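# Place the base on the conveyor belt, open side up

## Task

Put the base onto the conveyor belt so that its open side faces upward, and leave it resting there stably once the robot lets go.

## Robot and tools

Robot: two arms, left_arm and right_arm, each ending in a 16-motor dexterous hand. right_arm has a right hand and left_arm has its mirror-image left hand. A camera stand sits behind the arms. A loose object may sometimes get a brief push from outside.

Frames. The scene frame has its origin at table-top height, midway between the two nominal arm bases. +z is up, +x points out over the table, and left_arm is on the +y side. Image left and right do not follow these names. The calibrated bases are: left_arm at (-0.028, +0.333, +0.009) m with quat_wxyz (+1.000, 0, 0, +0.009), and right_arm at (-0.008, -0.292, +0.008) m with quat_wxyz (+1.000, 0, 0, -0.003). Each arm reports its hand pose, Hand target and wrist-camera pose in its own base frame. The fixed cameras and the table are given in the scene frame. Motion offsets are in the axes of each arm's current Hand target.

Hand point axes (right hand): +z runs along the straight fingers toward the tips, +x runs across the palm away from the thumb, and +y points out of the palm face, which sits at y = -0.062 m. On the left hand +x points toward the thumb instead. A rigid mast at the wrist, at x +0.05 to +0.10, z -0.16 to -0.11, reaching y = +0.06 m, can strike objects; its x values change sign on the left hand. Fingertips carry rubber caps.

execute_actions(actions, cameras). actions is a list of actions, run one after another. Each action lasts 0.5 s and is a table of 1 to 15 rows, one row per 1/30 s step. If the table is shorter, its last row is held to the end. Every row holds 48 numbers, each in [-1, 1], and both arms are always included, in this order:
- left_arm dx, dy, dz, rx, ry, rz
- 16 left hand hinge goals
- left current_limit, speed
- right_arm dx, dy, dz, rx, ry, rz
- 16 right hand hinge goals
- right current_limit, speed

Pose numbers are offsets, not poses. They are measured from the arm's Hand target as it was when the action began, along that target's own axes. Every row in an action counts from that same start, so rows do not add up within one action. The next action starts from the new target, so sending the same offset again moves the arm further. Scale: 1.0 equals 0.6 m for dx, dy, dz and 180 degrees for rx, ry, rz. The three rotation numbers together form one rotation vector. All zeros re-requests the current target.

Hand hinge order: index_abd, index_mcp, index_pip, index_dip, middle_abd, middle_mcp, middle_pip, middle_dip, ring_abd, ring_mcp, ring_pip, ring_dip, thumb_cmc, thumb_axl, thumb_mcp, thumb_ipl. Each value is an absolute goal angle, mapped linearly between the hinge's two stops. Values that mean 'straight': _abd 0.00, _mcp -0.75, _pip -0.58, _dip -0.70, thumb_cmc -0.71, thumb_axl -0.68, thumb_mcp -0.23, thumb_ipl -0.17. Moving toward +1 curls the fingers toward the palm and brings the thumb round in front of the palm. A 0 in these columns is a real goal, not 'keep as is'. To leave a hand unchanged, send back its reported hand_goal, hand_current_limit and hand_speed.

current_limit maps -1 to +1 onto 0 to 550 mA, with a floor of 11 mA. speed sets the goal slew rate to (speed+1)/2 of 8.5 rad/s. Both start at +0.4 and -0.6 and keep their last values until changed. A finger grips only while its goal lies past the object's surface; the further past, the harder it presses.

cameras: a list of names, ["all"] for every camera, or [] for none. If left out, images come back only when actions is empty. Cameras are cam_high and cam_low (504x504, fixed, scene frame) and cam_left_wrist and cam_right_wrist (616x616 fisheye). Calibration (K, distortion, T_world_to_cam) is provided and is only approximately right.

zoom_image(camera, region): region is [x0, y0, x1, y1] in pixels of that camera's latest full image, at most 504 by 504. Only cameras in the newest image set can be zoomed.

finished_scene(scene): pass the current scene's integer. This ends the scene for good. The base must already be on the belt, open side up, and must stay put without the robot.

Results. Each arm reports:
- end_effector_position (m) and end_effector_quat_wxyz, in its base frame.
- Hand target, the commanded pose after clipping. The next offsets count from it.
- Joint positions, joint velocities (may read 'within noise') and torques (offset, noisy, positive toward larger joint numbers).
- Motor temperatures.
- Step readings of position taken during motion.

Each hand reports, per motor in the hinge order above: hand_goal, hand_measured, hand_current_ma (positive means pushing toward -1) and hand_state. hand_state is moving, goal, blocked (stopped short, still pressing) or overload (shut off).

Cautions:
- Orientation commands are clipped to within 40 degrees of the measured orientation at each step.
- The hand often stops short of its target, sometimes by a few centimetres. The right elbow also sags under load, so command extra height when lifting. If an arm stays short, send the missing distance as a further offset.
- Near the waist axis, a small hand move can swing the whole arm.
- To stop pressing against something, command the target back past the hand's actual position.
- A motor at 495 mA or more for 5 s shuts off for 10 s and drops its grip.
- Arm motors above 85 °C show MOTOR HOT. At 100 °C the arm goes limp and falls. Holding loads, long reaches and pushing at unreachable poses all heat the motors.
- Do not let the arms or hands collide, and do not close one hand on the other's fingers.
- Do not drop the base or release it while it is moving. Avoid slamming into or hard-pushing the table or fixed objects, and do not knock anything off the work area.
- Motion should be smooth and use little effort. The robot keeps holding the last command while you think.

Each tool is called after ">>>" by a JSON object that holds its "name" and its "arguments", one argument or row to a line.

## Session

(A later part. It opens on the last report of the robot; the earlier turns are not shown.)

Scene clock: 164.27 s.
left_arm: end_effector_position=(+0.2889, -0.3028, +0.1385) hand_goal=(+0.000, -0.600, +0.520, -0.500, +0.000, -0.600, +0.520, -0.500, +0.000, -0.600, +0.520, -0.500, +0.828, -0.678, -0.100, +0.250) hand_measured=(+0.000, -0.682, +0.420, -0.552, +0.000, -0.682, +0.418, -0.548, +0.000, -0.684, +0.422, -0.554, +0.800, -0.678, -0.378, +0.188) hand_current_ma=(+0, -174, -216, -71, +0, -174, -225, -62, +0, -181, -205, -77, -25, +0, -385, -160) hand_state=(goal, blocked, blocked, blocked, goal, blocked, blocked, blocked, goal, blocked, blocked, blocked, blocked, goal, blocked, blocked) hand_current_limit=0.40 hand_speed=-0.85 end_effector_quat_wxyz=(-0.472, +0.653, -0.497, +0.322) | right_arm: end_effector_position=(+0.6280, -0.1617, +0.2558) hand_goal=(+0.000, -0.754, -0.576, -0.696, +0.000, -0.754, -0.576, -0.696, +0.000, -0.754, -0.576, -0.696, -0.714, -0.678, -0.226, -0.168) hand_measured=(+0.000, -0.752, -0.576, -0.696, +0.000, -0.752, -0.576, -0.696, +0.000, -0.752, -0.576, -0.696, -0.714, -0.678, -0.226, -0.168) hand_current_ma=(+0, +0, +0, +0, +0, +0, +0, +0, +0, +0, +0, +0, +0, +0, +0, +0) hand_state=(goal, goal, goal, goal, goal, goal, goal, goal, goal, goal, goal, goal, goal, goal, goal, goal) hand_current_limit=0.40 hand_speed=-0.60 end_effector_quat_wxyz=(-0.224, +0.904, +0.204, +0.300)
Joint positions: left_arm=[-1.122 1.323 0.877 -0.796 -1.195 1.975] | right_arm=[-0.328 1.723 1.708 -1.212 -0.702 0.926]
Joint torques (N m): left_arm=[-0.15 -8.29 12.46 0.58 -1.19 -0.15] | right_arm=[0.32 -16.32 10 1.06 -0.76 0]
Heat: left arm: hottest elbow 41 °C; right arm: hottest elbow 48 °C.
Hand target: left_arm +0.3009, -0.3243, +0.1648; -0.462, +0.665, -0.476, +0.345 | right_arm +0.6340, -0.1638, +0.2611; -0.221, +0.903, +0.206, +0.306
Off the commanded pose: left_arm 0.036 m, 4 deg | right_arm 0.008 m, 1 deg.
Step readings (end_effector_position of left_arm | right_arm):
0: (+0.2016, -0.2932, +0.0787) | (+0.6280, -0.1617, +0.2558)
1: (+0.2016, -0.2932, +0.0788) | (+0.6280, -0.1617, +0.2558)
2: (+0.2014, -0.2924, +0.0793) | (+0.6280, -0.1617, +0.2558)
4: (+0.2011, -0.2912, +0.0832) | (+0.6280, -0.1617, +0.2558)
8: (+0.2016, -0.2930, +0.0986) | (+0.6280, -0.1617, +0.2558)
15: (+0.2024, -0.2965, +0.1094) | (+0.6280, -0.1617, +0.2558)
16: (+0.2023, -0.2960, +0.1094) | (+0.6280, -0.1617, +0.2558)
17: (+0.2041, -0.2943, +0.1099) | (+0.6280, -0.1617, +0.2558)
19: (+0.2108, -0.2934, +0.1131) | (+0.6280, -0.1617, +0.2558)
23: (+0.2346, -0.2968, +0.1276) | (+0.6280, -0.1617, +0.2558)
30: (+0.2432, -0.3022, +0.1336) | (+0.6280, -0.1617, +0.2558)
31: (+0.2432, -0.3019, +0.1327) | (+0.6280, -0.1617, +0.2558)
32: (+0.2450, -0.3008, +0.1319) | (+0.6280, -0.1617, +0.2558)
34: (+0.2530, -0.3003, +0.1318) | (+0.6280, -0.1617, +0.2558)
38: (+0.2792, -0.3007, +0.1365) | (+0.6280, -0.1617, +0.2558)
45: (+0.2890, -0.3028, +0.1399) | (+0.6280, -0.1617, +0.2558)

Height is good; continue with steps 3–6.

>>> {"name": "execute_actions", "arguments": {
  "actions": [
    [[0.0182,-0.0353,0.0726,0,-0.0371,-0.0135,0,-0.6,0.52,-0.5,0,-0.6,0.52,-0.5,0,-0.6,0.52,-0.5,0.829,-0.678,-0.1,0.25,0.4,-0.85,0,0,0,0,0,0,0,-0.754,-0.576,-0.696,0,-0.754,-0.576,-0.696,0,-0.754,-0.576,-0.696,-0.714,-0.678,-0.226,-0.168,0.4,-0.6]],
    [[0.0205,-0.034,0.075,0,-0.0371,-0.0135,0,-0.6,0.52,-0.5,0,-0.6,0.52,-0.5,0,-0.6,0.52,-0.5,0.829,-0.678,-0.1,0.25,0.4,-0.85,0,0,0,0,0,0,0,-0.754,-0.576,-0.696,0,-0.754,-0.576,-0.696,0,-0.754,-0.576,-0.696,-0.714,-0.678,-0.226,-0.168,0.4,-0.6]],
    [[0.023,-0.036,0.0799,0,-0.0371,-0.0135,0,-0.6,0.52,-0.5,0,-0.6,0.52,-0.5,0,-0.6,0.52,-0.5,0.829,-0.678,-0.1,0.25,0.4,-0.85,0,0,0,0,0,0,0,-0.754,-0.576,-0.696,0,-0.754,-0.576,-0.696,0,-0.754,-0.576,-0.696,-0.714,-0.678,-0.226,-0.168,0.4,-0.6]],
    [[0.0238,-0.0368,0.0822,0,-0.0371,-0.0135,0,-0.6,0.52,-0.5,0,-0.6,0.52,-0.5,0,-0.6,0.52,-0.5,0.829,-0.678,-0.1,0.25,0.4,-0.85,0,0,0,0,0,0,0,-0.754,-0.576,-0.696,0,-0.754,-0.576,-0.696,0,-0.754,-0.576,-0.696,-0.714,-0.678,-0.226,-0.168,0.4,-0.6]]
  ],
  "cameras": ["cam_high","cam_low","cam_left_wrist"]
}}

Scene clock: 170.57 s.
left_arm: end_effector_position=(+0.4869, -0.2528, +0.1578) hand_goal=(+0.000, -0.600, +0.520, -0.500, +0.000, -0.600, +0.520, -0.500, +0.000, -0.600, +0.520, -0.500, +0.828, -0.678, -0.100, +0.250) hand_measured=(+0.000, -0.682, +0.422, -0.552, +0.000, -0.682, +0.418, -0.548, +0.000, -0.684, +0.424, -0.554, +0.798, -0.678, -0.380, +0.188) hand_current_ma=(+0, -173, -210, -71, +0, -171, -218, -62, +0, -176, -198, -75, -28, +0, -385, -160) hand_state=(goal, blocked, blocked, blocked, goal, blocked, blocked, blocked, goal, blocked, blocked, blocked, blocked, goal, blocked, blocked) hand_current_limit=0.40 hand_speed=-0.85 end_effector_quat_wxyz=(-0.535, +0.758, -0.318, +0.194) | right_arm: end_effector_position=(+0.6280, -0.1617, +0.2558) hand_goal=(+0.000, -0.754, -0.576, -0.696, +0.000, -0.754, -0.576, -0.696, +0.000, -0.754, -0.576, -0.696, -0.714, -0.678, -0.226, -0.168) hand_measured=(+0.000, -0.752, -0.576, -0.696, +0.000, -0.752, -0.576, -0.696, +0.000, -0.752, -0.576, -0.696, -0.714, -0.678, -0.226, -0.168) hand_current_ma=(+0, +0, +0, +0, +0, +0, +0, +0, +0, +0, +0, +0, +0, +0, +0, +0) hand_state=(goal, goal, goal, goal, goal, goal, goal, goal, goal, goal, goal, goal, goal, goal, goal, goal) hand_current_limit=0.40 hand_speed=-0.60 end_effector_quat_wxyz=(-0.224, +0.904, +0.204, +0.300)
Joint positions: left_arm=[-0.72 1.717 1.391 -1.179 -1.21 1.692] | right_arm=[-0.328 1.723 1.708 -1.212 -0.702 0.926]
Joint torques (N m): left_arm=[-0.97 -14.21 12.56 0.1 -1.26 -0.16] | right_arm=[0.38 -16.38 10.02 1.09 -0.76 -0.01]
Heat: left arm: hottest elbow 42 °C; right arm: hottest elbow 48 °C.
Hand target: left_arm +0.5022, -0.2704, +0.1827; -0.528, +0.764, -0.299, +0.219 | right_arm +0.6340, -0.1638, +0.2611; -0.221, +0.903, +0.206, +0.306
Off the commanded pose: left_arm 0.034 m, 4 deg | right_arm 0.008 m, 1 deg.
Step readings (end_effector_position of left_arm | right_arm):
0: (+0.2890, -0.3029, +0.1386) | (+0.6280, -0.1617, +0.2558)
1: (+0.2892, -0.3030, +0.1388) | (+0.6280, -0.1617, +0.2558)
2: (+0.2910, -0.3020, +0.1390) | (+0.6280, -0.1617, +0.2558)
4: (+0.2993, -0.3022, +0.1405) | (+0.6280, -0.1617, +0.2558)
8: (+0.3256, -0.3014, +0.1449) | (+0.6280, -0.1617, +0.2558)
15: (+0.3365, -0.2985, +0.1442) | (+0.6280, -0.1617, +0.2558)
16: (+0.3366, -0.2984, +0.1440) | (+0.6280, -0.1617, +0.2558)
17: (+0.3383, -0.2974, +0.1443) | (+0.6280, -0.1617, +0.2558)
19: (+0.3462, -0.2978, +0.1456) | (+0.6280, -0.1617, +0.2558)
23: (+0.3731, -0.2951, +0.1493) | (+0.6280, -0.1617, +0.2558)
30: (+0.3850, -0.2894, +0.1485) | (+0.6280, -0.1617, +0.2558)
31: (+0.3851, -0.2893, +0.1485) | (+0.6280, -0.1617, +0.2558)
32: (+0.3867, -0.2882, +0.1486) | (+0.6280, -0.1617, +0.2558)
34: (+0.3947, -0.2886, +0.1501) | (+0.6280, -0.1617, +0.2558)
38: (+0.4227, -0.2831, +0.1543) | (+0.6280, -0.1617, +0.2558)
45: (+0.4358, -0.2738, +0.1530) | (+0.6280, -0.1617, +0.2558)
46: (+0.4358, -0.2738, +0.1527) | (+0.6280, -0.1617, +0.2558)
47: (+0.4373, -0.2727, +0.1530) | (+0.6280, -0.1617, +0.2558)
49: (+0.4450, -0.2730, +0.1546) | (+0.6280, -0.1617, +0.2558)
53: (+0.4719, -0.2651, +0.1586) | (+0.6280, -0.1617, +0.2558)
60: (+0.4857, -0.2516, +0.1573) | (+0.6280, -0.1617, +0.2558)
camera_calibration:
cam_left_wrist: T_world_to_cam=[[-0.349854, 0.684185, 0.639916, 0.214613], [-0.0417221, -0.693786, 0.718972, -0.322869], [0.935875, 0.224836, 0.271269, -0.316926], [0, 0, 0, 1]] pos_world=[0.358215, -0.29958, 0.180772]
Images, in order (width x height): cam_high 504x504, cam_low 504x504, cam_left_wrist 616x616.

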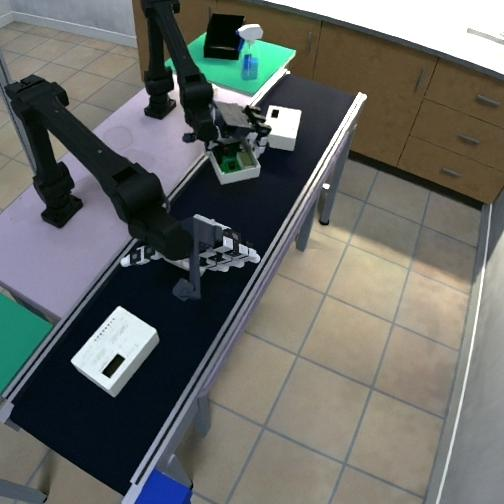

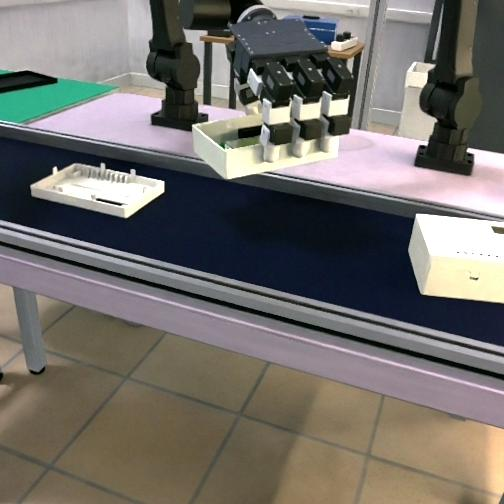

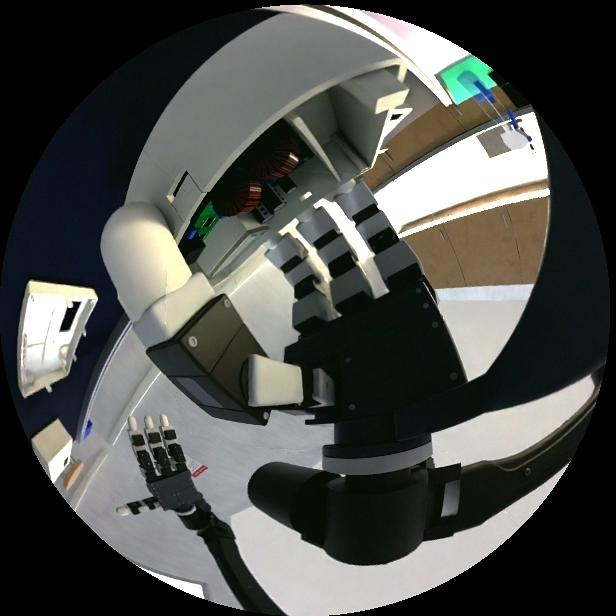

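>>> {"name": "execute_actions", "arguments": {
  "actions": [
    [[0.0118,0.0431,0.018,0,0.0076,-0.0209,0,-0.6,0.52,-0.5,0,-0.6,0.52,-0.5,0,-0.6,0.52,-0.5,0.829,-0.678,-0.1,0.25,0.4,-0.85,0,0,0,0,0,0,0,-0.754,-0.576,-0.696,0,-0.754,-0.576,-0.696,0,-0.754,-0.576,-0.696,-0.714,-0.678,-0.226,-0.168,0.4,-0.6]],
    [[0.0118,0.0431,0.018,0,0,0,0,-0.6,0.52,-0.5,0,-0.6,0.52,-0.5,0,-0.6,0.52,-0.5,0.829,-0.678,-0.1,0.25,0.4,-0.85,0,0,0,0,0,0,0,-0.754,-0.576,-0.696,0,-0.754,-0.576,-0.696,0,-0.754,-0.576,-0.696,-0.714,-0.678,-0.226,-0.168,0.4,-0.6]],
    [[0.0118,0.04,0.017,0,0,0,0,-0.6,0.52,-0.5,0,-0.6,0.52,-0.5,0,-0.6,0.52,-0.5,0.829,-0.678,-0.1,0.25,0.4,-0.85,0,0,0,0,0,0,0,-0.754,-0.576,-0.696,0,-0.754,-0.576,-0.696,0,-0.754,-0.576,-0.696,-0.714,-0.678,-0.226,-0.168,0.4,-0.6]]
  ],
  "cameras": ["cam_high","cam_low"]
}}

>>> {"name": "zoom_image", "arguments": {
  "camera": "cam_low",
  "region": [150, 60, 390, 300]
}}

Scene clock: 179.63 s.
left_arm: end_effector_position=(+0.5218, -0.2835, +0.0981) hand_goal=(+0.000, -0.600, +0.520, -0.500, +0.000, -0.600, +0.520, -0.500, +0.000, -0.600, +0.520, -0.500, +0.828, -0.678, -0.100, +0.250) hand_measured=(+0.000, -0.682, +0.422, -0.552, +0.000, -0.682, +0.418, -0.548, +0.000, -0.684, +0.424, -0.554, +0.798, -0.678, -0.380, +0.188) hand_current_ma=(+0, -173, -210, -71, +0, -171, -218, -62, +0, -176, -198, -75, -28, +0, -385, -160) hand_state=(goal, blocked, blocked, blocked, goal, blocked, blocked, blocked, goal, blocked, blocked, blocked, blocked, goal, blocked, blocked) hand_current_limit=0.40 hand_speed=-0.85 end_effector_quat_wxyz=(-0.519, +0.770, -0.286, +0.236) | right_arm: end_effector_position=(+0.6280, -0.1617, +0.2558) hand_goal=(+0.000, -0.754, -0.576, -0.696, +0.000, -0.754, -0.576, -0.696, +0.000, -0.754, -0.576, -0.696, -0.714, -0.678, -0.226, -0.168) hand_measured=(+0.000, -0.752, -0.576, -0.696, +0.000, -0.752, -0.576, -0.696, +0.000, -0.752, -0.576, -0.696, -0.714, -0.678, -0.226, -0.168) hand_current_ma=(+0, +0, +0, +0, +0, +0, +0, +0, +0, +0, +0, +0, +0, +0, +0, +0) hand_state=(goal, goal, goal, goal, goal, goal, goal, goal, goal, goal, goal, goal, goal, goal, goal, goal) hand_current_limit=0.40 hand_speed=-0.60 end_effector_quat_wxyz=(-0.224, +0.904, +0.204, +0.300)
Joint positions: left_arm=[-0.72 1.837 1.381 -0.948 -1.208 1.678] | right_arm=[-0.328 1.723 1.708 -1.212 -0.702 0.926]
Joint torques (N m): left_arm=[-0.44 -16.03 7.1 1.57 -1.22 -0.01] | right_arm=[0.21 -16.56 10.04 1.09 -0.76 -0.02]
Heat: left arm: hottest elbow 42 °C; right arm: hottest elbow 48 °C.
Hand target: left_arm +0.5239, -0.2860, +0.1023; -0.517, +0.771, -0.280, +0.246 | right_arm +0.6340, -0.1638, +0.2611; -0.221, +0.903, +0.206, +0.306
Off the commanded pose: left_arm 0.005 m, 1 deg | right_arm 0.008 m, 1 deg.
Step readings (end_effector_position of left_arm | right_arm):
0: (+0.4869, -0.2528, +0.1578) | (+0.6280, -0.1617, +0.2558)
1: (+0.4870, -0.2528, +0.1578) | (+0.6280, -0.1617, +0.2558)
2: (+0.4875, -0.2533, +0.1579) | (+0.6280, -0.1617, +0.2558)
4: (+0.4917, -0.2570, +0.1577) | (+0.6280, -0.1617, +0.2558)
8: (+0.5006, -0.2647, +0.1558) | (+0.6280, -0.1617, +0.2558)
15: (+0.5055, -0.2690, +0.1531) | (+0.6280, -0.1617, +0.2558)
16: (+0.5058, -0.2693, +0.1532) | (+0.6280, -0.1617, +0.2558)
17: (+0.5066, -0.2700, +0.1530) | (+0.6280, -0.1617, +0.2558)
19: (+0.5097, -0.2727, +0.1508) | (+0.6280, -0.1617, +0.2558)
23: (+0.5140, -0.2765, +0.1385) | (+0.6280, -0.1617, +0.2558)
30: (+0.5132, -0.2760, +0.1214) | (+0.6280, -0.1617, +0.2558)
31: (+0.5134, -0.2762, +0.1215) | (+0.6280, -0.1617, +0.2558)
32: (+0.5141, -0.2767, +0.1215) | (+0.6280, -0.1617, +0.2558)
34: (+0.5168, -0.2792, +0.1207) | (+0.6280, -0.1617, +0.2558)
38: (+0.5204, -0.2823, +0.1114) | (+0.6280, -0.1617, +0.2558)
45: (+0.5215, -0.2833, +0.0981) | (+0.6280, -0.1617, +0.2558)
Images, in order (width x height): cam_high 504x504, cam_low 504x504.

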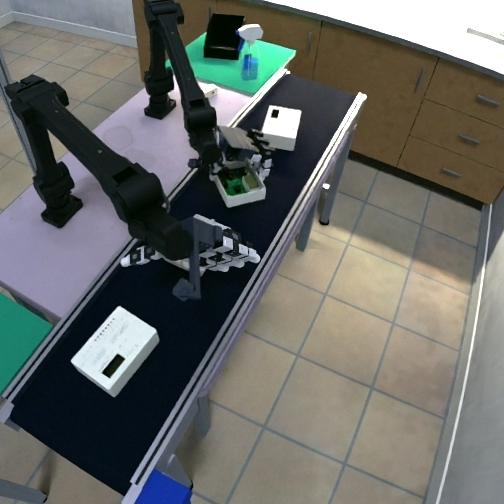

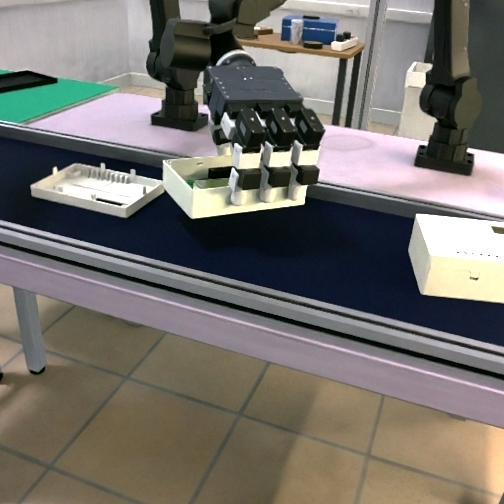

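Scaled by 2.100.

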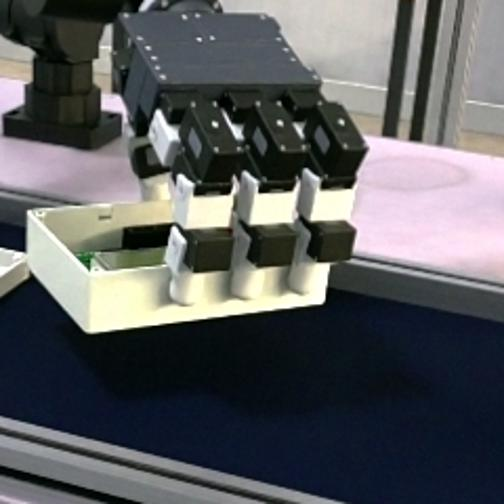

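>>> {"name": "execute_actions", "arguments": {
  "actions": [
    [[-0.0492,0.0113,0.0275,0,-0.0038,0.0104,0,-0.6,0.52,-0.5,0,-0.6,0.52,-0.5,0,-0.6,0.52,-0.5,0.829,-0.678,-0.1,0.25,0.4,-0.85,0,0,0,0,0,0,0,-0.754,-0.576,-0.696,0,-0.754,-0.576,-0.696,0,-0.754,-0.576,-0.696,-0.714,-0.678,-0.226,-0.168,0.4,-0.6]],
    [[0,0.0313,0.0114,0,0,0,0,-0.6,0.52,-0.5,0,-0.6,0.52,-0.5,0,-0.6,0.52,-0.5,0.829,-0.678,-0.1,0.25,0.4,-0.85,0,0,0,0,0,0,0,-0.754,-0.576,-0.696,0,-0.754,-0.576,-0.696,0,-0.754,-0.576,-0.696,-0.714,-0.678,-0.226,-0.168,0.4,-0.6]]
  ],
  "cameras": ["cam_high","cam_low"]
}}

>>> {"name": "zoom_image", "arguments": {
  "camera": "cam_low",
  "region": [150, 60, 390, 300]
}}

Scene clock: 189.90 s.
left_arm: end_effector_position=(+0.5109, -0.2598, +0.0674) hand_goal=(+0.000, -0.600, +0.520, -0.500, +0.000, -0.600, +0.520, -0.500, +0.000, -0.600, +0.520, -0.500, +0.828, -0.678, -0.100, +0.250) hand_measured=(+0.000, -0.682, +0.422, -0.552, +0.000, -0.682, +0.418, -0.548, +0.000, -0.684, +0.424, -0.554, +0.798, -0.678, -0.380, +0.188) hand_current_ma=(+0, -173, -210, -71, +0, -171, -218, -62, +0, -176, -198, -75, -28, +0, -385, -160) hand_state=(goal, blocked, blocked, blocked, goal, blocked, blocked, blocked, goal, blocked, blocked, blocked, blocked, goal, blocked, blocked) hand_current_limit=0.40 hand_speed=-0.85 end_effector_quat_wxyz=(-0.522, +0.768, -0.292, +0.231) | right_arm: end_effector_position=(+0.6280, -0.1617, +0.2558) hand_goal=(+0.000, -0.754, -0.576, -0.696, +0.000, -0.754, -0.576, -0.696, +0.000, -0.754, -0.576, -0.696, -0.714, -0.678, -0.226, -0.168) hand_measured=(+0.000, -0.752, -0.576, -0.696, +0.000, -0.752, -0.576, -0.696, +0.000, -0.752, -0.576, -0.696, -0.714, -0.678, -0.226, -0.168) hand_current_ma=(+0, +0, +0, +0, +0, +0, +0, +0, +0, +0, +0, +0, +0, +0, +0, +0) hand_state=(goal, goal, goal, goal, goal, goal, goal, goal, goal, goal, goal, goal, goal, goal, goal, goal) hand_current_limit=0.40 hand_speed=-0.60 end_effector_quat_wxyz=(-0.224, +0.904, +0.204, +0.300)
Joint positions: left_arm=[-0.7 1.82 1.263 -0.805 -1.206 1.74] | right_arm=[-0.328 1.723 1.708 -1.212 -0.702 0.926]
Joint torques (N m): left_arm=[-0.09 -15.38 6.5 1.66 -1.16 0.13] | right_arm=[0.44 -16.5 9.98 1.07 -0.77 -0.02]
Heat: left arm: hottest elbow 41 °C; right arm: hottest elbow 48 °C.
Hand target: left_arm +0.5132, -0.2577, +0.0678; -0.523, +0.767, -0.289, +0.233 | right_arm +0.6340, -0.1638, +0.2611; -0.221, +0.903, +0.206, +0.306
Off the commanded pose: left_arm 0.003 m, 0 deg | right_arm 0.008 m, 1 deg.
Step readings (end_effector_position of left_arm | right_arm):
0: (+0.5218, -0.2835, +0.0981) | (+0.6280, -0.1617, +0.2558)
1: (+0.5217, -0.2835, +0.0979) | (+0.6280, -0.1617, +0.2558)
2: (+0.5214, -0.2832, +0.0966) | (+0.6280, -0.1617, +0.2558)
4: (+0.5185, -0.2792, +0.0917) | (+0.6280, -0.1617, +0.2558)
8: (+0.5079, -0.2657, +0.0762) | (+0.6280, -0.1617, +0.2558)
15: (+0.5081, -0.2579, +0.0706) | (+0.6280, -0.1617, +0.2558)
16: (+0.5086, -0.2577, +0.0711) | (+0.6280, -0.1617, +0.2558)
17: (+0.5091, -0.2582, +0.0713) | (+0.6280, -0.1617, +0.2558)
19: (+0.5107, -0.2596, +0.0713) | (+0.6280, -0.1617, +0.2558)
23: (+0.5108, -0.2597, +0.0686) | (+0.6280, -0.1617, +0.2558)
30: (+0.5107, -0.2596, +0.0673) | (+0.6280, -0.1617, +0.2558)
Images, in order (width x height): cam_high 504x504, cam_low 504x504.

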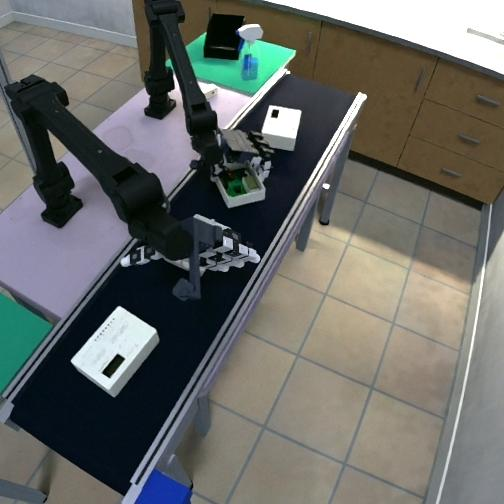

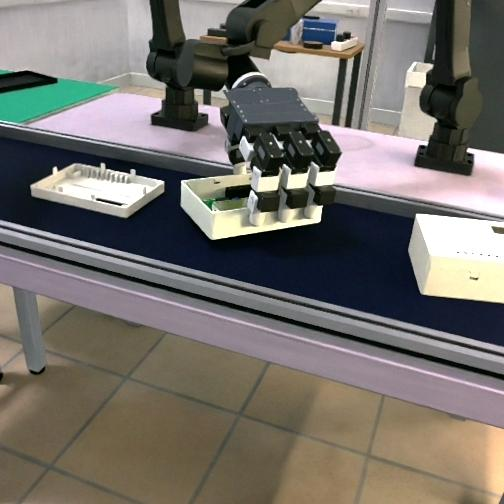

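Scaled by 2.100.

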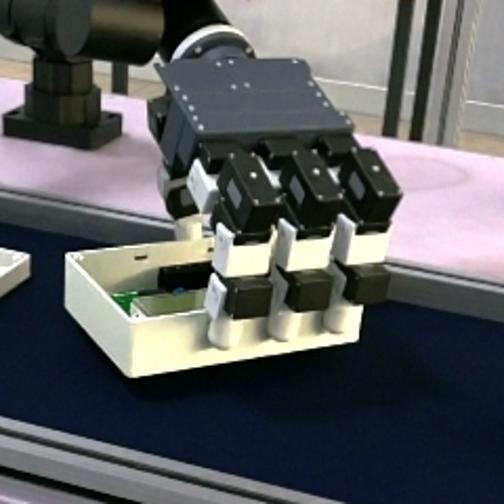

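>>> {"name": "execute_actions", "arguments": {
  "actions": [
    [[0,0.0157,0.0057,0,0,0,0,-0.6,0.52,-0.5,0,-0.6,0.52,-0.5,0,-0.6,0.52,-0.5,0.829,-0.678,-0.1,0.25,0.4,-0.85,0,0,0,0,0,0,0,-0.754,-0.576,-0.696,0,-0.754,-0.576,-0.696,0,-0.754,-0.576,-0.696,-0.714,-0.678,-0.226,-0.168,0.4,-0.6]],
    [[0,0.0125,0.0046,0,0,0,0,-0.6,0.52,-0.5,0,-0.6,0.52,-0.5,0,-0.6,0.52,-0.5,0.829,-0.678,-0.1,0.25,0.4,-0.85,0,0,0,0,0,0,0,-0.754,-0.576,-0.696,0,-0.754,-0.576,-0.696,0,-0.754,-0.576,-0.696,-0.714,-0.678,-0.226,-0.168,0.4,-0.6]]
  ],
  "cameras": ["cam_low"]
}}

>>> {"name": "zoom_image", "arguments": {
  "camera": "cam_low",
  "region": [150, 100, 350, 300]
}}

Scene clock: 194.43 s.
left_arm: end_effector_position=(+0.5116, -0.2604, +0.0518) hand_goal=(+0.000, -0.600, +0.520, -0.500, +0.000, -0.600, +0.520, -0.500, +0.000, -0.600, +0.520, -0.500, +0.828, -0.678, -0.100, +0.250) hand_measured=(+0.000, -0.682, +0.422, -0.552, +0.000, -0.682, +0.418, -0.546, +0.000, -0.684, +0.426, -0.550, +0.798, -0.678, -0.380, +0.188) hand_current_ma=(+0, -172, -210, -71, +0, -171, -218, -60, +0, -176, -196, -69, -28, +0, -385, -160) hand_state=(goal, blocked, blocked, blocked, goal, blocked, blocked, blocked, goal, blocked, blocked, blocked, blocked, goal, blocked, blocked) hand_current_limit=0.40 hand_speed=-0.85 end_effector_quat_wxyz=(-0.522, +0.767, -0.292, +0.231) | right_arm: end_effector_position=(+0.6280, -0.1617, +0.2558) hand_goal=(+0.000, -0.754, -0.576, -0.696, +0.000, -0.754, -0.576, -0.696, +0.000, -0.754, -0.576, -0.696, -0.714, -0.678, -0.226, -0.168) hand_measured=(+0.000, -0.752, -0.576, -0.696, +0.000, -0.752, -0.576, -0.696, +0.000, -0.752, -0.576, -0.696, -0.714, -0.678, -0.226, -0.168) hand_current_ma=(+0, +0, +0, +0, +0, +0, +0, +0, +0, +0, +0, +0, +0, +0, +0, +0) hand_state=(goal, goal, goal, goal, goal, goal, goal, goal, goal, goal, goal, goal, goal, goal, goal, goal) hand_current_limit=0.40 hand_speed=-0.60 end_effector_quat_wxyz=(-0.224, +0.904, +0.204, +0.300)
Joint positions: left_arm=[-0.7 1.843 1.249 -0.765 -1.206 1.745] | right_arm=[-0.328 1.723 1.708 -1.212 -0.702 0.926]
Joint torques (N m): left_arm=[-0.21 -15.15 6.41 1.63 -1.16 0.08] | right_arm=[0.26 -16.38 10.03 1.05 -0.76 -0.03]
Heat: left arm: hottest elbow 41 °C; right arm: hottest elbow 48 °C.
Hand target: left_arm +0.5138, -0.2584, +0.0497; -0.523, +0.767, -0.290, +0.233 | right_arm +0.6340, -0.1638, +0.2611; -0.221, +0.903, +0.206, +0.306
Off the commanded pose: left_arm 0.004 m, 0 deg | right_arm 0.008 m, 1 deg.
Step readings (end_effector_position of left_arm | right_arm):
0: (+0.5109, -0.2597, +0.0674) | (+0.6280, -0.1617, +0.2558)
1: (+0.5110, -0.2598, +0.0674) | (+0.6280, -0.1617, +0.2558)
2: (+0.5111, -0.2600, +0.0673) | (+0.6280, -0.1617, +0.2558)
4: (+0.5117, -0.2604, +0.0668) | (+0.6280, -0.1617, +0.2558)
8: (+0.5116, -0.2604, +0.0632) | (+0.6280, -0.1617, +0.2558)
15: (+0.5109, -0.2598, +0.0584) | (+0.6280, -0.1617, +0.2558)
16: (+0.5109, -0.2598, +0.0582) | (+0.6280, -0.1617, +0.2558)
17: (+0.5111, -0.2599, +0.0581) | (+0.6280, -0.1617, +0.2558)
19: (+0.5118, -0.2605, +0.0577) | (+0.6280, -0.1617, +0.2558)
23: (+0.5121, -0.2608, +0.0548) | (+0.6280, -0.1617, +0.2558)
30: (+0.5116, -0.2603, +0.0518) | (+0.6280, -0.1617, +0.2558)
Images, in order (width x height): cam_low 504x504.

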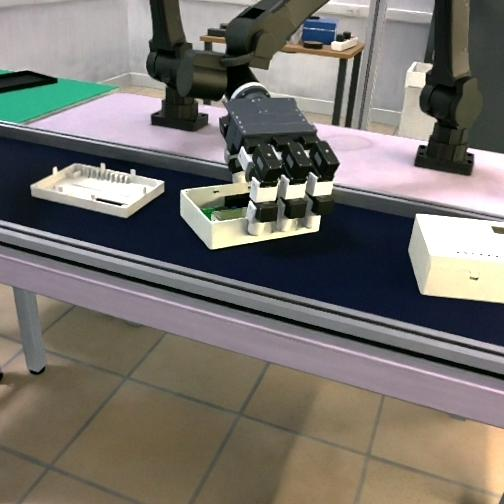

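Scaled by 2.520.

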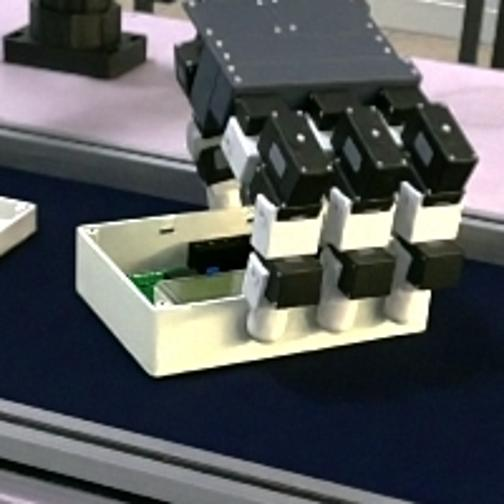

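>>> {"name": "execute_actions", "arguments": {
  "actions": [
    [[0,0.0125,0.0046,0,0,0,0,-0.6,0.52,-0.5,0,-0.6,0.52,-0.5,0,-0.6,0.52,-0.5,0.829,-0.678,-0.1,0.25,0.4,-0.85,0,0,0,0,0,0,0,-0.754,-0.576,-0.696,0,-0.754,-0.576,-0.696,0,-0.754,-0.576,-0.696,-0.714,-0.678,-0.226,-0.168,0.4,-0.6]]
  ],
  "cameras": ["cam_low"]
}}

>>> {"name": "zoom_image", "arguments": {
  "camera": "cam_low",
  "region": [150, 100, 350, 300]
}}

Scene clock: 197.07 s.
left_arm: end_effector_position=(+0.5128, -0.2614, +0.0512) hand_goal=(+0.000, -0.600, +0.520, -0.500, +0.000, -0.600, +0.520, -0.500, +0.000, -0.600, +0.520, -0.500, +0.828, -0.678, -0.100, +0.250) hand_measured=(+0.000, -0.680, +0.422, -0.552, +0.000, -0.680, +0.420, -0.546, +0.000, -0.684, +0.426, -0.544, +0.798, -0.678, -0.382, +0.188) hand_current_ma=(+0, -165, -210, -71, +0, -166, -218, -60, +0, -176, -196, -57, -28, +0, -385, -160) hand_state=(goal, blocked, blocked, blocked, goal, blocked, blocked, blocked, goal, blocked, blocked, blocked, blocked, goal, blocked, blocked) hand_current_limit=0.40 hand_speed=-0.85 end_effector_quat_wxyz=(-0.522, +0.767, -0.293, +0.232) | right_arm: end_effector_position=(+0.6280, -0.1617, +0.2558) hand_goal=(+0.000, -0.754, -0.576, -0.696, +0.000, -0.754, -0.576, -0.696, +0.000, -0.754, -0.576, -0.696, -0.714, -0.678, -0.226, -0.168) hand_measured=(+0.000, -0.752, -0.576, -0.696, +0.000, -0.752, -0.576, -0.696, +0.000, -0.752, -0.576, -0.696, -0.714, -0.678, -0.226, -0.168) hand_current_ma=(+0, +0, +0, +0, +0, +0, +0, +0, +0, +0, +0, +0, +0, +0, +0, +0) hand_state=(goal, goal, goal, goal, goal, goal, goal, goal, goal, goal, goal, goal, goal, goal, goal, goal) hand_current_limit=0.40 hand_speed=-0.60 end_effector_quat_wxyz=(-0.224, +0.904, +0.204, +0.300)
Joint positions: left_arm=[-0.7 1.845 1.249 -0.752 -1.206 1.756] | right_arm=[-0.328 1.723 1.708 -1.212 -0.702 0.926]
Joint torques (N m): left_arm=[-0.09 -14.39 5.96 1.88 -1.16 -0.06] | right_arm=[0.26 -16.5 10 1.07 -0.77 -0.01]
Heat: left arm: hottest elbow 41 °C; right arm: hottest elbow 48 °C.
Hand target: left_arm +0.5141, -0.2587, +0.0418; -0.523, +0.767, -0.290, +0.233 | right_arm +0.6340, -0.1638, +0.2611; -0.221, +0.903, +0.206, +0.306
Off the commanded pose: left_arm 0.010 m, 0 deg | right_arm 0.008 m, 1 deg.
Step readings (end_effector_position of left_arm | right_arm):
0: (+0.5116, -0.2604, +0.0518) | (+0.6280, -0.1617, +0.2558)
1: (+0.5116, -0.2604, +0.0518) | (+0.6280, -0.1617, +0.2558)
2: (+0.5117, -0.2605, +0.0519) | (+0.6280, -0.1617, +0.2558)
4: (+0.5122, -0.2609, +0.0518) | (+0.6280, -0.1617, +0.2558)
8: (+0.5127, -0.2613, +0.0514) | (+0.6280, -0.1617, +0.2558)
15: (+0.5128, -0.2614, +0.0512) | (+0.6280, -0.1617, +0.2558)
Images, in order (width x height): cam_low 504x504.

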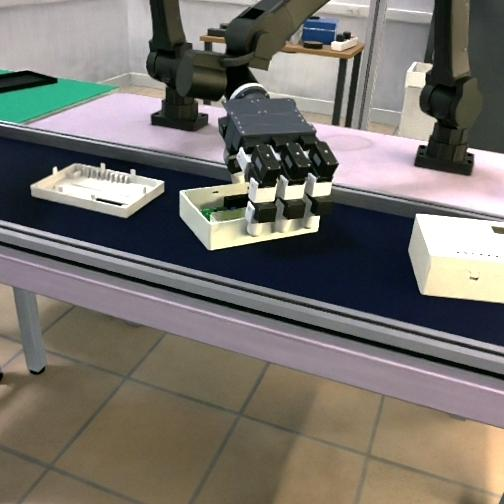

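Scaled by 2.520.

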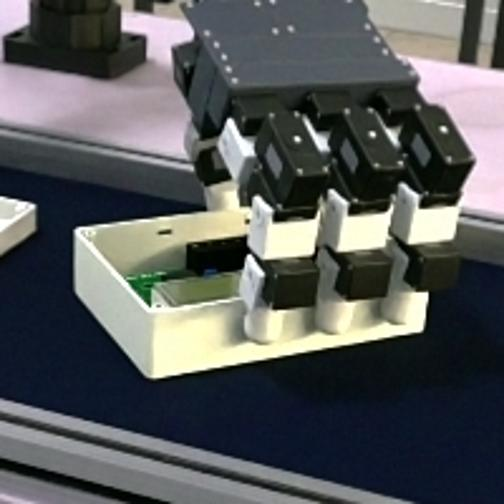

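>>> {"name": "execute_actions", "arguments": {
  "actions": [
    [[0,0,0,0,0.0029,-0.0078,0,-0.64,0.46,-0.53,0,-0.64,0.46,-0.53,0,-0.64,0.46,-0.53,0.829,-0.678,-0.25,0.21,0.4,-0.9,0,0,0,0,0,0,0,-0.754,-0.576,-0.696,0,-0.754,-0.576,-0.696,0,-0.754,-0.576,-0.696,-0.714,-0.678,-0.226,-0.168,0.4,-0.6]],
    [[0,0,0,0,0,0,0,-0.67,0.42,-0.545,0,-0.67,0.42,-0.545,0,-0.67,0.42,-0.545,0.829,-0.678,-0.34,0.2,0.4,-0.9,0,0,0,0,0,0,0,-0.754,-0.576,-0.696,0,-0.754,-0.576,-0.696,0,-0.754,-0.576,-0.696,-0.714,-0.678,-0.226,-0.168,0.4,-0.6]]
  ],
  "cameras": ["cam_low"]
}}

>>> {"name": "zoom_image", "arguments": {
  "camera": "cam_low",
  "region": [150, 100, 350, 300]
}}

Scene clock: 201.17 s.
left_arm: end_effector_position=(+0.5153, -0.2629, +0.0515) hand_goal=(+0.000, -0.670, +0.420, -0.546, +0.000, -0.670, +0.420, -0.546, +0.000, -0.670, +0.420, -0.546, +0.828, -0.678, -0.340, +0.200) hand_measured=(+0.000, -0.678, +0.410, -0.556, +0.002, -0.682, +0.408, -0.554, +0.000, -0.692, +0.408, -0.552, +0.818, -0.678, -0.382, +0.170) hand_current_ma=(+0, -3, -4, -5, +0, -8, -7, -4, +0, -18, -6, -2, -4, +0, -79, -49) hand_state=(goal, goal, goal, goal, goal, goal, goal, goal, goal, blocked, goal, goal, goal, goal, blocked, blocked) hand_current_limit=0.40 hand_speed=-0.90 end_effector_quat_wxyz=(-0.519, +0.768, -0.285, +0.244) | right_arm: end_effector_position=(+0.6280, -0.1617, +0.2558) hand_goal=(+0.000, -0.754, -0.576, -0.696, +0.000, -0.754, -0.576, -0.696, +0.000, -0.754, -0.576, -0.696, -0.714, -0.678, -0.226, -0.168) hand_measured=(+0.000, -0.752, -0.576, -0.696, +0.000, -0.752, -0.576, -0.696, +0.000, -0.752, -0.576, -0.696, -0.714, -0.678, -0.226, -0.168) hand_current_ma=(+0, +0, +0, +0, +0, +0, +0, +0, +0, +0, +0, +0, +0, +0, +0, +0) hand_state=(goal, goal, goal, goal, goal, goal, goal, goal, goal, goal, goal, goal, goal, goal, goal, goal) hand_current_limit=0.40 hand_speed=-0.60 end_effector_quat_wxyz=(-0.224, +0.904, +0.204, +0.300)
Joint positions: left_arm=[-0.7 1.841 1.236 -0.713 -1.21 1.756] | right_arm=[-0.328 1.723 1.708 -1.212 -0.702 0.926]
Joint torques (N m): left_arm=[-0.03 -14.8 5.55 1.81 -0.96 -0.05] | right_arm=[0.26 -16.44 10.02 1.03 -0.76 -0.01]
Heat: left arm: hottest elbow 41 °C; right arm: hottest elbow 48 °C.
Hand target: left_arm +0.5142, -0.2588, +0.0417; -0.519, +0.770, -0.283, +0.242 | right_arm +0.6340, -0.1638, +0.2611; -0.221, +0.903, +0.206, +0.306
Off the commanded pose: left_arm 0.011 m, 0 deg | right_arm 0.008 m, 1 deg.
Step readings (end_effector_position of left_arm | right_arm):
0: (+0.5128, -0.2614, +0.0512) | (+0.6280, -0.1617, +0.2558)
1: (+0.5128, -0.2614, +0.0511) | (+0.6280, -0.1617, +0.2558)
2: (+0.5128, -0.2614, +0.0508) | (+0.6280, -0.1617, +0.2558)
4: (+0.5135, -0.2617, +0.0506) | (+0.6280, -0.1617, +0.2558)
8: (+0.5144, -0.2622, +0.0509) | (+0.6280, -0.1617, +0.2558)
15: (+0.5145, -0.2623, +0.0511) | (+0.6280, -0.1617, +0.2558)
16: (+0.5145, -0.2623, +0.0511) | (+0.6280, -0.1617, +0.2558)
17: (+0.5146, -0.2624, +0.0512) | (+0.6280, -0.1617, +0.2558)
19: (+0.5150, -0.2627, +0.0513) | (+0.6280, -0.1617, +0.2558)
23: (+0.5152, -0.2628, +0.0515) | (+0.6280, -0.1617, +0.2558)
30: (+0.5153, -0.2629, +0.0515) | (+0.6280, -0.1617, +0.2558)
Images, in order (width x height): cam_low 504x504.

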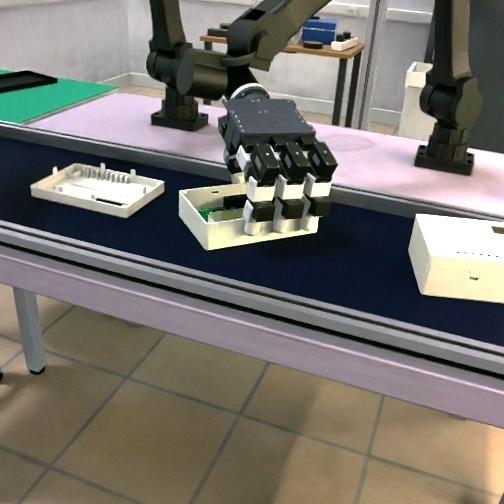

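Scaled by 2.520.

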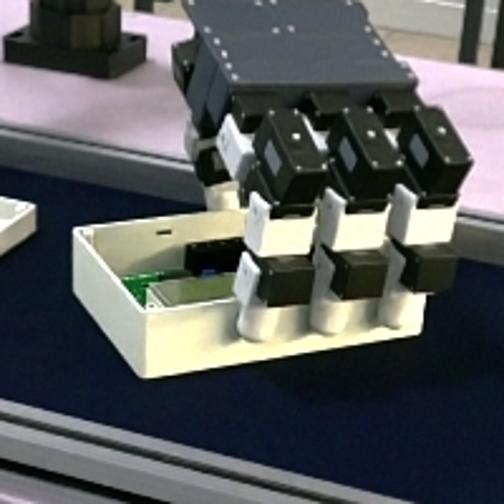

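>>> {"name": "execute_actions", "arguments": {
  "actions": [
    [[0,0,0,0,0,0,0,-0.685,0.35,-0.551,0,-0.685,0.35,-0.551,0,-0.685,0.35,-0.551,0.829,-0.678,-0.41,0.2,0.4,-0.9,0,0,0,0,0,0,0,-0.754,-0.576,-0.696,0,-0.754,-0.576,-0.696,0,-0.754,-0.576,-0.696,-0.714,-0.678,-0.226,-0.168,0.4,-0.6]],
    [[0,0,0,0,0,0,0,-0.685,0.2,-0.551,0,-0.685,0.2,-0.551,0,-0.685,0.2,-0.551,0.829,-0.678,-0.5,0.2,0.4,-0.85,0,0,0,0,0,0,0,-0.754,-0.576,-0.696,0,-0.754,-0.576,-0.696,0,-0.754,-0.576,-0.696,-0.714,-0.678,-0.226,-0.168,0.4,-0.6]],
    [[0,0,0,0,0,0,0,-0.685,0.1,-0.551,0,-0.685,0.1,-0.551,0,-0.685,0.1,-0.551,0.829,-0.678,-0.54,0.2,0.4,-0.8,0,0,0,0,0,0,0,-0.754,-0.576,-0.696,0,-0.754,-0.576,-0.696,0,-0.754,-0.576,-0.696,-0.714,-0.678,-0.226,-0.168,0.4,-0.6]]
  ],
  "cameras": ["cam_low","cam_left_wrist"]
}}

>>> {"name": "zoom_image", "arguments": {
  "camera": "cam_low",
  "region": [150, 100, 350, 300]
}}

Scene clock: 205.80 s.
left_arm: end_effector_position=(+0.5150, -0.2626, +0.0503) hand_goal=(+0.000, -0.686, +0.100, -0.552, +0.000, -0.686, +0.100, -0.552, +0.000, -0.686, +0.100, -0.552, +0.828, -0.678, -0.540, +0.200) hand_measured=(+0.000, -0.678, +0.104, -0.554, +0.002, -0.682, +0.104, -0.554, +0.000, -0.680, +0.106, -0.554, +0.824, -0.678, -0.534, +0.198) hand_current_ma=(+0, +3, +1, +0, +0, +2, +1, +0, +0, +2, +1, +0, -1, +0, +3, +0) hand_state=(goal, goal, goal, goal, goal, goal, goal, goal, goal, goal, goal, goal, goal, goal, goal, goal) hand_current_limit=0.40 hand_speed=-0.80 end_effector_quat_wxyz=(-0.519, +0.768, -0.284, +0.245) | right_arm: end_effector_position=(+0.6280, -0.1617, +0.2558) hand_goal=(+0.000, -0.754, -0.576, -0.696, +0.000, -0.754, -0.576, -0.696, +0.000, -0.754, -0.576, -0.696, -0.714, -0.678, -0.226, -0.168) hand_measured=(+0.000, -0.752, -0.576, -0.696, +0.000, -0.752, -0.576, -0.696, +0.000, -0.752, -0.576, -0.696, -0.714, -0.678, -0.226, -0.168) hand_current_ma=(+0, +0, +0, +0, +0, +0, +0, +0, +0, +0, +0, +0, +0, +0, +0, +0) hand_state=(goal, goal, goal, goal, goal, goal, goal, goal, goal, goal, goal, goal, goal, goal, goal, goal) hand_current_limit=0.40 hand_speed=-0.60 end_effector_quat_wxyz=(-0.224, +0.904, +0.204, +0.300)
Joint positions: left_arm=[-0.7 1.841 1.232 -0.707 -1.21 1.756] | right_arm=[-0.328 1.723 1.708 -1.212 -0.702 0.926]
Joint torques (N m): left_arm=[0.03 -14.74 5.78 1.55 -0.97 -0.03] | right_arm=[0.26 -16.5 10 1.07 -0.76 -0.01]
Heat: left arm: hottest elbow 41 °C; right arm: hottest elbow 49 °C.
Hand target: left_arm +0.5142, -0.2587, +0.0417; -0.519, +0.770, -0.283, +0.242 | right_arm +0.6340, -0.1638, +0.2611; -0.221, +0.903, +0.206, +0.306
Off the commanded pose: left_arm 0.009 m, 0 deg | right_arm 0.008 m, 1 deg.
Step readings (end_effector_position of left_arm | right_arm):
0: (+0.5153, -0.2629, +0.0515) | (+0.6280, -0.1617, +0.2558)
1: (+0.5153, -0.2629, +0.0515) | (+0.6280, -0.1617, +0.2558)
2: (+0.5154, -0.2629, +0.0515) | (+0.6280, -0.1617, +0.2558)
4: (+0.5155, -0.2630, +0.0515) | (+0.6280, -0.1617, +0.2558)
8: (+0.5152, -0.2628, +0.0507) | (+0.6280, -0.1617, +0.2558)
15: (+0.5150, -0.2626, +0.0503) | (+0.6280, -0.1617, +0.2558)
16: (+0.5150, -0.2626, +0.0503) | (+0.6280, -0.1617, +0.2558)
17: (+0.5150, -0.2626, +0.0503) | (+0.6280, -0.1617, +0.2558)
19: (+0.5150, -0.2626, +0.0503) | (+0.6280, -0.1617, +0.2558)
23: (+0.5150, -0.2626, +0.0503) | (+0.6280, -0.1617, +0.2558)
30: (+0.5150, -0.2626, +0.0503) | (+0.6280, -0.1617, +0.2558)
31: (+0.5150, -0.2626, +0.0503) | (+0.6280, -0.1617, +0.2558)
32: (+0.5150, -0.2626, +0.0503) | (+0.6280, -0.1617, +0.2558)
34: (+0.5150, -0.2626, +0.0503) | (+0.6280, -0.1617, +0.2558)
38: (+0.5150, -0.2626, +0.0503) | (+0.6280, -0.1617, +0.2558)
45: (+0.5150, -0.2626, +0.0503) | (+0.6280, -0.1617, +0.2558)
camera_calibration:
cam_left_wrist: T_world_to_cam=[[-0.407661, 0.73319, 0.544284, 0.347403], [-0.117509, -0.633228, 0.764993, -0.198678], [0.905541, 0.247899, 0.344299, -0.293904], [0, 0, 0, 1]] pos_world=[0.384418, -0.307662, 0.0640924]
Images, in order (width x height): cam_low 504x504, cam_left_wrist 616x616.

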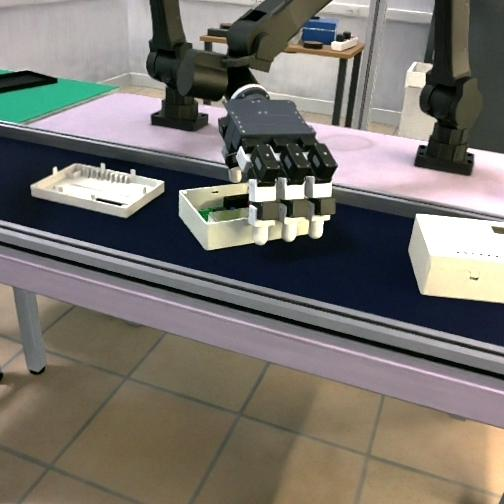

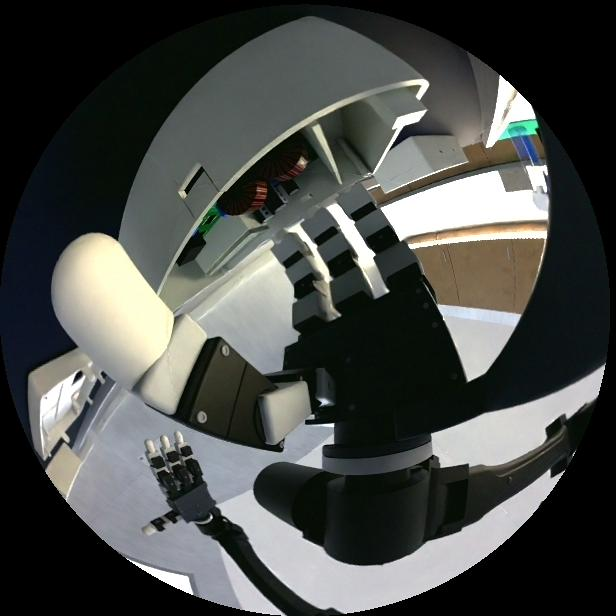

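Scaled by 2.520.

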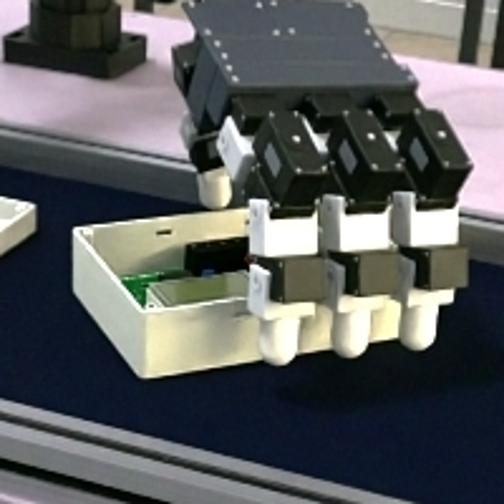

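>>> {"name": "execute_actions", "arguments": {
  "actions": [
    [[0,-0.0439,-0.016,0,0,0,0,-0.685,0.05,-0.551,0,-0.685,0.05,-0.551,0,-0.685,0.05,-0.551,0.829,-0.678,-0.56,0.2,0.4,-0.7,0,0,0,0,0,0,0,-0.754,-0.576,-0.696,0,-0.754,-0.576,-0.696,0,-0.754,-0.576,-0.696,-0.714,-0.678,-0.226,-0.168,0.4,-0.6]],
    [[0,-0.0627,-0.0228,0,0,0,0,-0.685,0.05,-0.551,0,-0.685,0.05,-0.551,0,-0.685,0.05,-0.551,0.829,-0.678,-0.56,0.2,0.4,-0.7,0,0,0,0,0,0,0,-0.754,-0.576,-0.696,0,-0.754,-0.576,-0.696,0,-0.754,-0.576,-0.696,-0.714,-0.678,-0.226,-0.168,0.4,-0.6]],
    [[0,-0.0627,-0.0228,0,0,0,0,-0.685,0.05,-0.551,0,-0.685,0.05,-0.551,0,-0.685,0.05,-0.551,0.829,-0.678,-0.56,0.2,0.4,-0.7,0,0,0,0,0,0,0,-0.754,-0.576,-0.696,0,-0.754,-0.576,-0.696,0,-0.754,-0.576,-0.696,-0.714,-0.678,-0.226,-0.168,0.4,-0.6]]
  ],
  "cameras": ["cam_low","cam_high"]
}}

Scene clock: 210.10 s.
left_arm: end_effector_position=(+0.4959, -0.2467, +0.1358) hand_goal=(+0.000, -0.686, +0.050, -0.552, +0.000, -0.686, +0.050, -0.552, +0.000, -0.686, +0.050, -0.552, +0.828, -0.678, -0.560, +0.200) hand_measured=(+0.000, -0.678, +0.054, -0.554, +0.002, -0.680, +0.054, -0.554, +0.000, -0.680, +0.056, -0.554, +0.824, -0.678, -0.554, +0.198) hand_current_ma=(+0, +3, +1, +0, +0, +2, +1, +0, +0, +2, +2, +0, -1, +0, +3, +0) hand_state=(goal, goal, goal, goal, goal, goal, goal, goal, goal, goal, goal, goal, goal, goal, goal, goal) hand_current_limit=0.40 hand_speed=-0.70 end_effector_quat_wxyz=(-0.521, +0.767, -0.291, +0.236) | right_arm: end_effector_position=(+0.6280, -0.1617, +0.2558) hand_goal=(+0.000, -0.754, -0.576, -0.696, +0.000, -0.754, -0.576, -0.696, +0.000, -0.754, -0.576, -0.696, -0.714, -0.678, -0.226, -0.168) hand_measured=(+0.000, -0.752, -0.576, -0.696, +0.000, -0.752, -0.576, -0.696, +0.000, -0.752, -0.576, -0.696, -0.714, -0.678, -0.226, -0.168) hand_current_ma=(+0, +0, +0, +0, +0, +0, +0, +0, +0, +0, +0, +0, +0, +0, +0, +0) hand_state=(goal, goal, goal, goal, goal, goal, goal, goal, goal, goal, goal, goal, goal, goal, goal, goal) hand_current_limit=0.40 hand_speed=-0.60 end_effector_quat_wxyz=(-0.224, +0.904, +0.204, +0.300)
Joint positions: left_arm=[-0.7 1.682 1.269 -0.922 -1.209 1.758] | right_arm=[-0.328 1.723 1.708 -1.212 -0.702 0.926]
Joint torques (N m): left_arm=[0.21 -13.51 11.07 0.32 -0.98 0.08] | right_arm=[0.32 -16.56 9.94 1.09 -0.76 -0.01]
Heat: left arm: hottest elbow 41 °C; right arm: hottest elbow 49 °C.
Hand target: left_arm +0.5082, -0.2524, +0.1496; -0.519, +0.770, -0.282, +0.243 | right_arm +0.6340, -0.1638, +0.2611; -0.221, +0.903, +0.206, +0.306
Off the commanded pose: left_arm 0.019 m, 1 deg | right_arm 0.008 m, 1 deg.
Step readings (end_effector_position of left_arm | right_arm):
0: (+0.5150, -0.2626, +0.0503) | (+0.6280, -0.1617, +0.2558)
1: (+0.5150, -0.2626, +0.0503) | (+0.6280, -0.1617, +0.2558)
2: (+0.5150, -0.2626, +0.0505) | (+0.6280, -0.1617, +0.2558)
4: (+0.5142, -0.2620, +0.0516) | (+0.6280, -0.1617, +0.2558)
8: (+0.5124, -0.2604, +0.0592) | (+0.6280, -0.1617, +0.2558)
15: (+0.5119, -0.2600, +0.0691) | (+0.6280, -0.1617, +0.2558)
16: (+0.5116, -0.2598, +0.0690) | (+0.6280, -0.1617, +0.2558)
17: (+0.5105, -0.2589, +0.0692) | (+0.6280, -0.1617, +0.2558)
19: (+0.5070, -0.2560, +0.0715) | (+0.6280, -0.1617, +0.2558)
23: (+0.5028, -0.2525, +0.0863) | (+0.6280, -0.1617, +0.2558)
30: (+0.5003, -0.2504, +0.0999) | (+0.6280, -0.1617, +0.2558)
31: (+0.5000, -0.2501, +0.0998) | (+0.6280, -0.1617, +0.2558)
32: (+0.4989, -0.2492, +0.0999) | (+0.6280, -0.1617, +0.2558)
34: (+0.4957, -0.2465, +0.1018) | (+0.6280, -0.1617, +0.2558)
38: (+0.4930, -0.2442, +0.1150) | (+0.6280, -0.1617, +0.2558)
45: (+0.4967, -0.2474, +0.1359) | (+0.6280, -0.1617, +0.2558)
Images, in order (width x height): cam_high 504x504, cam_low 504x504.

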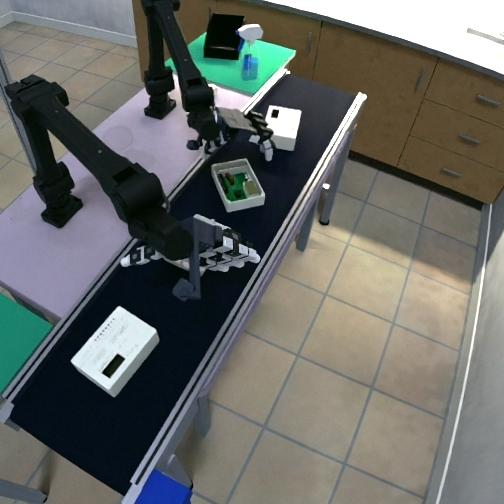

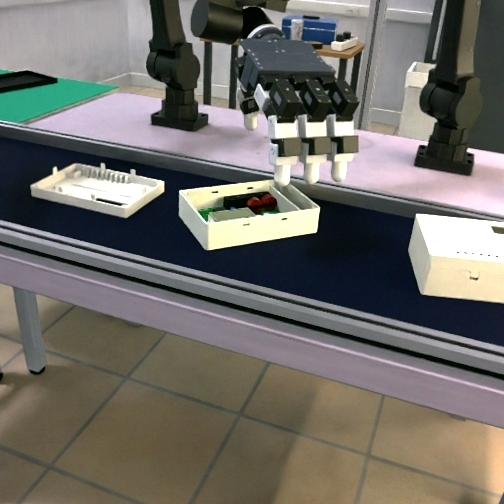

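>>> {"name": "finished_scene", "arguments": {
  "scene": 3
}}

The scene is finished: the task was done.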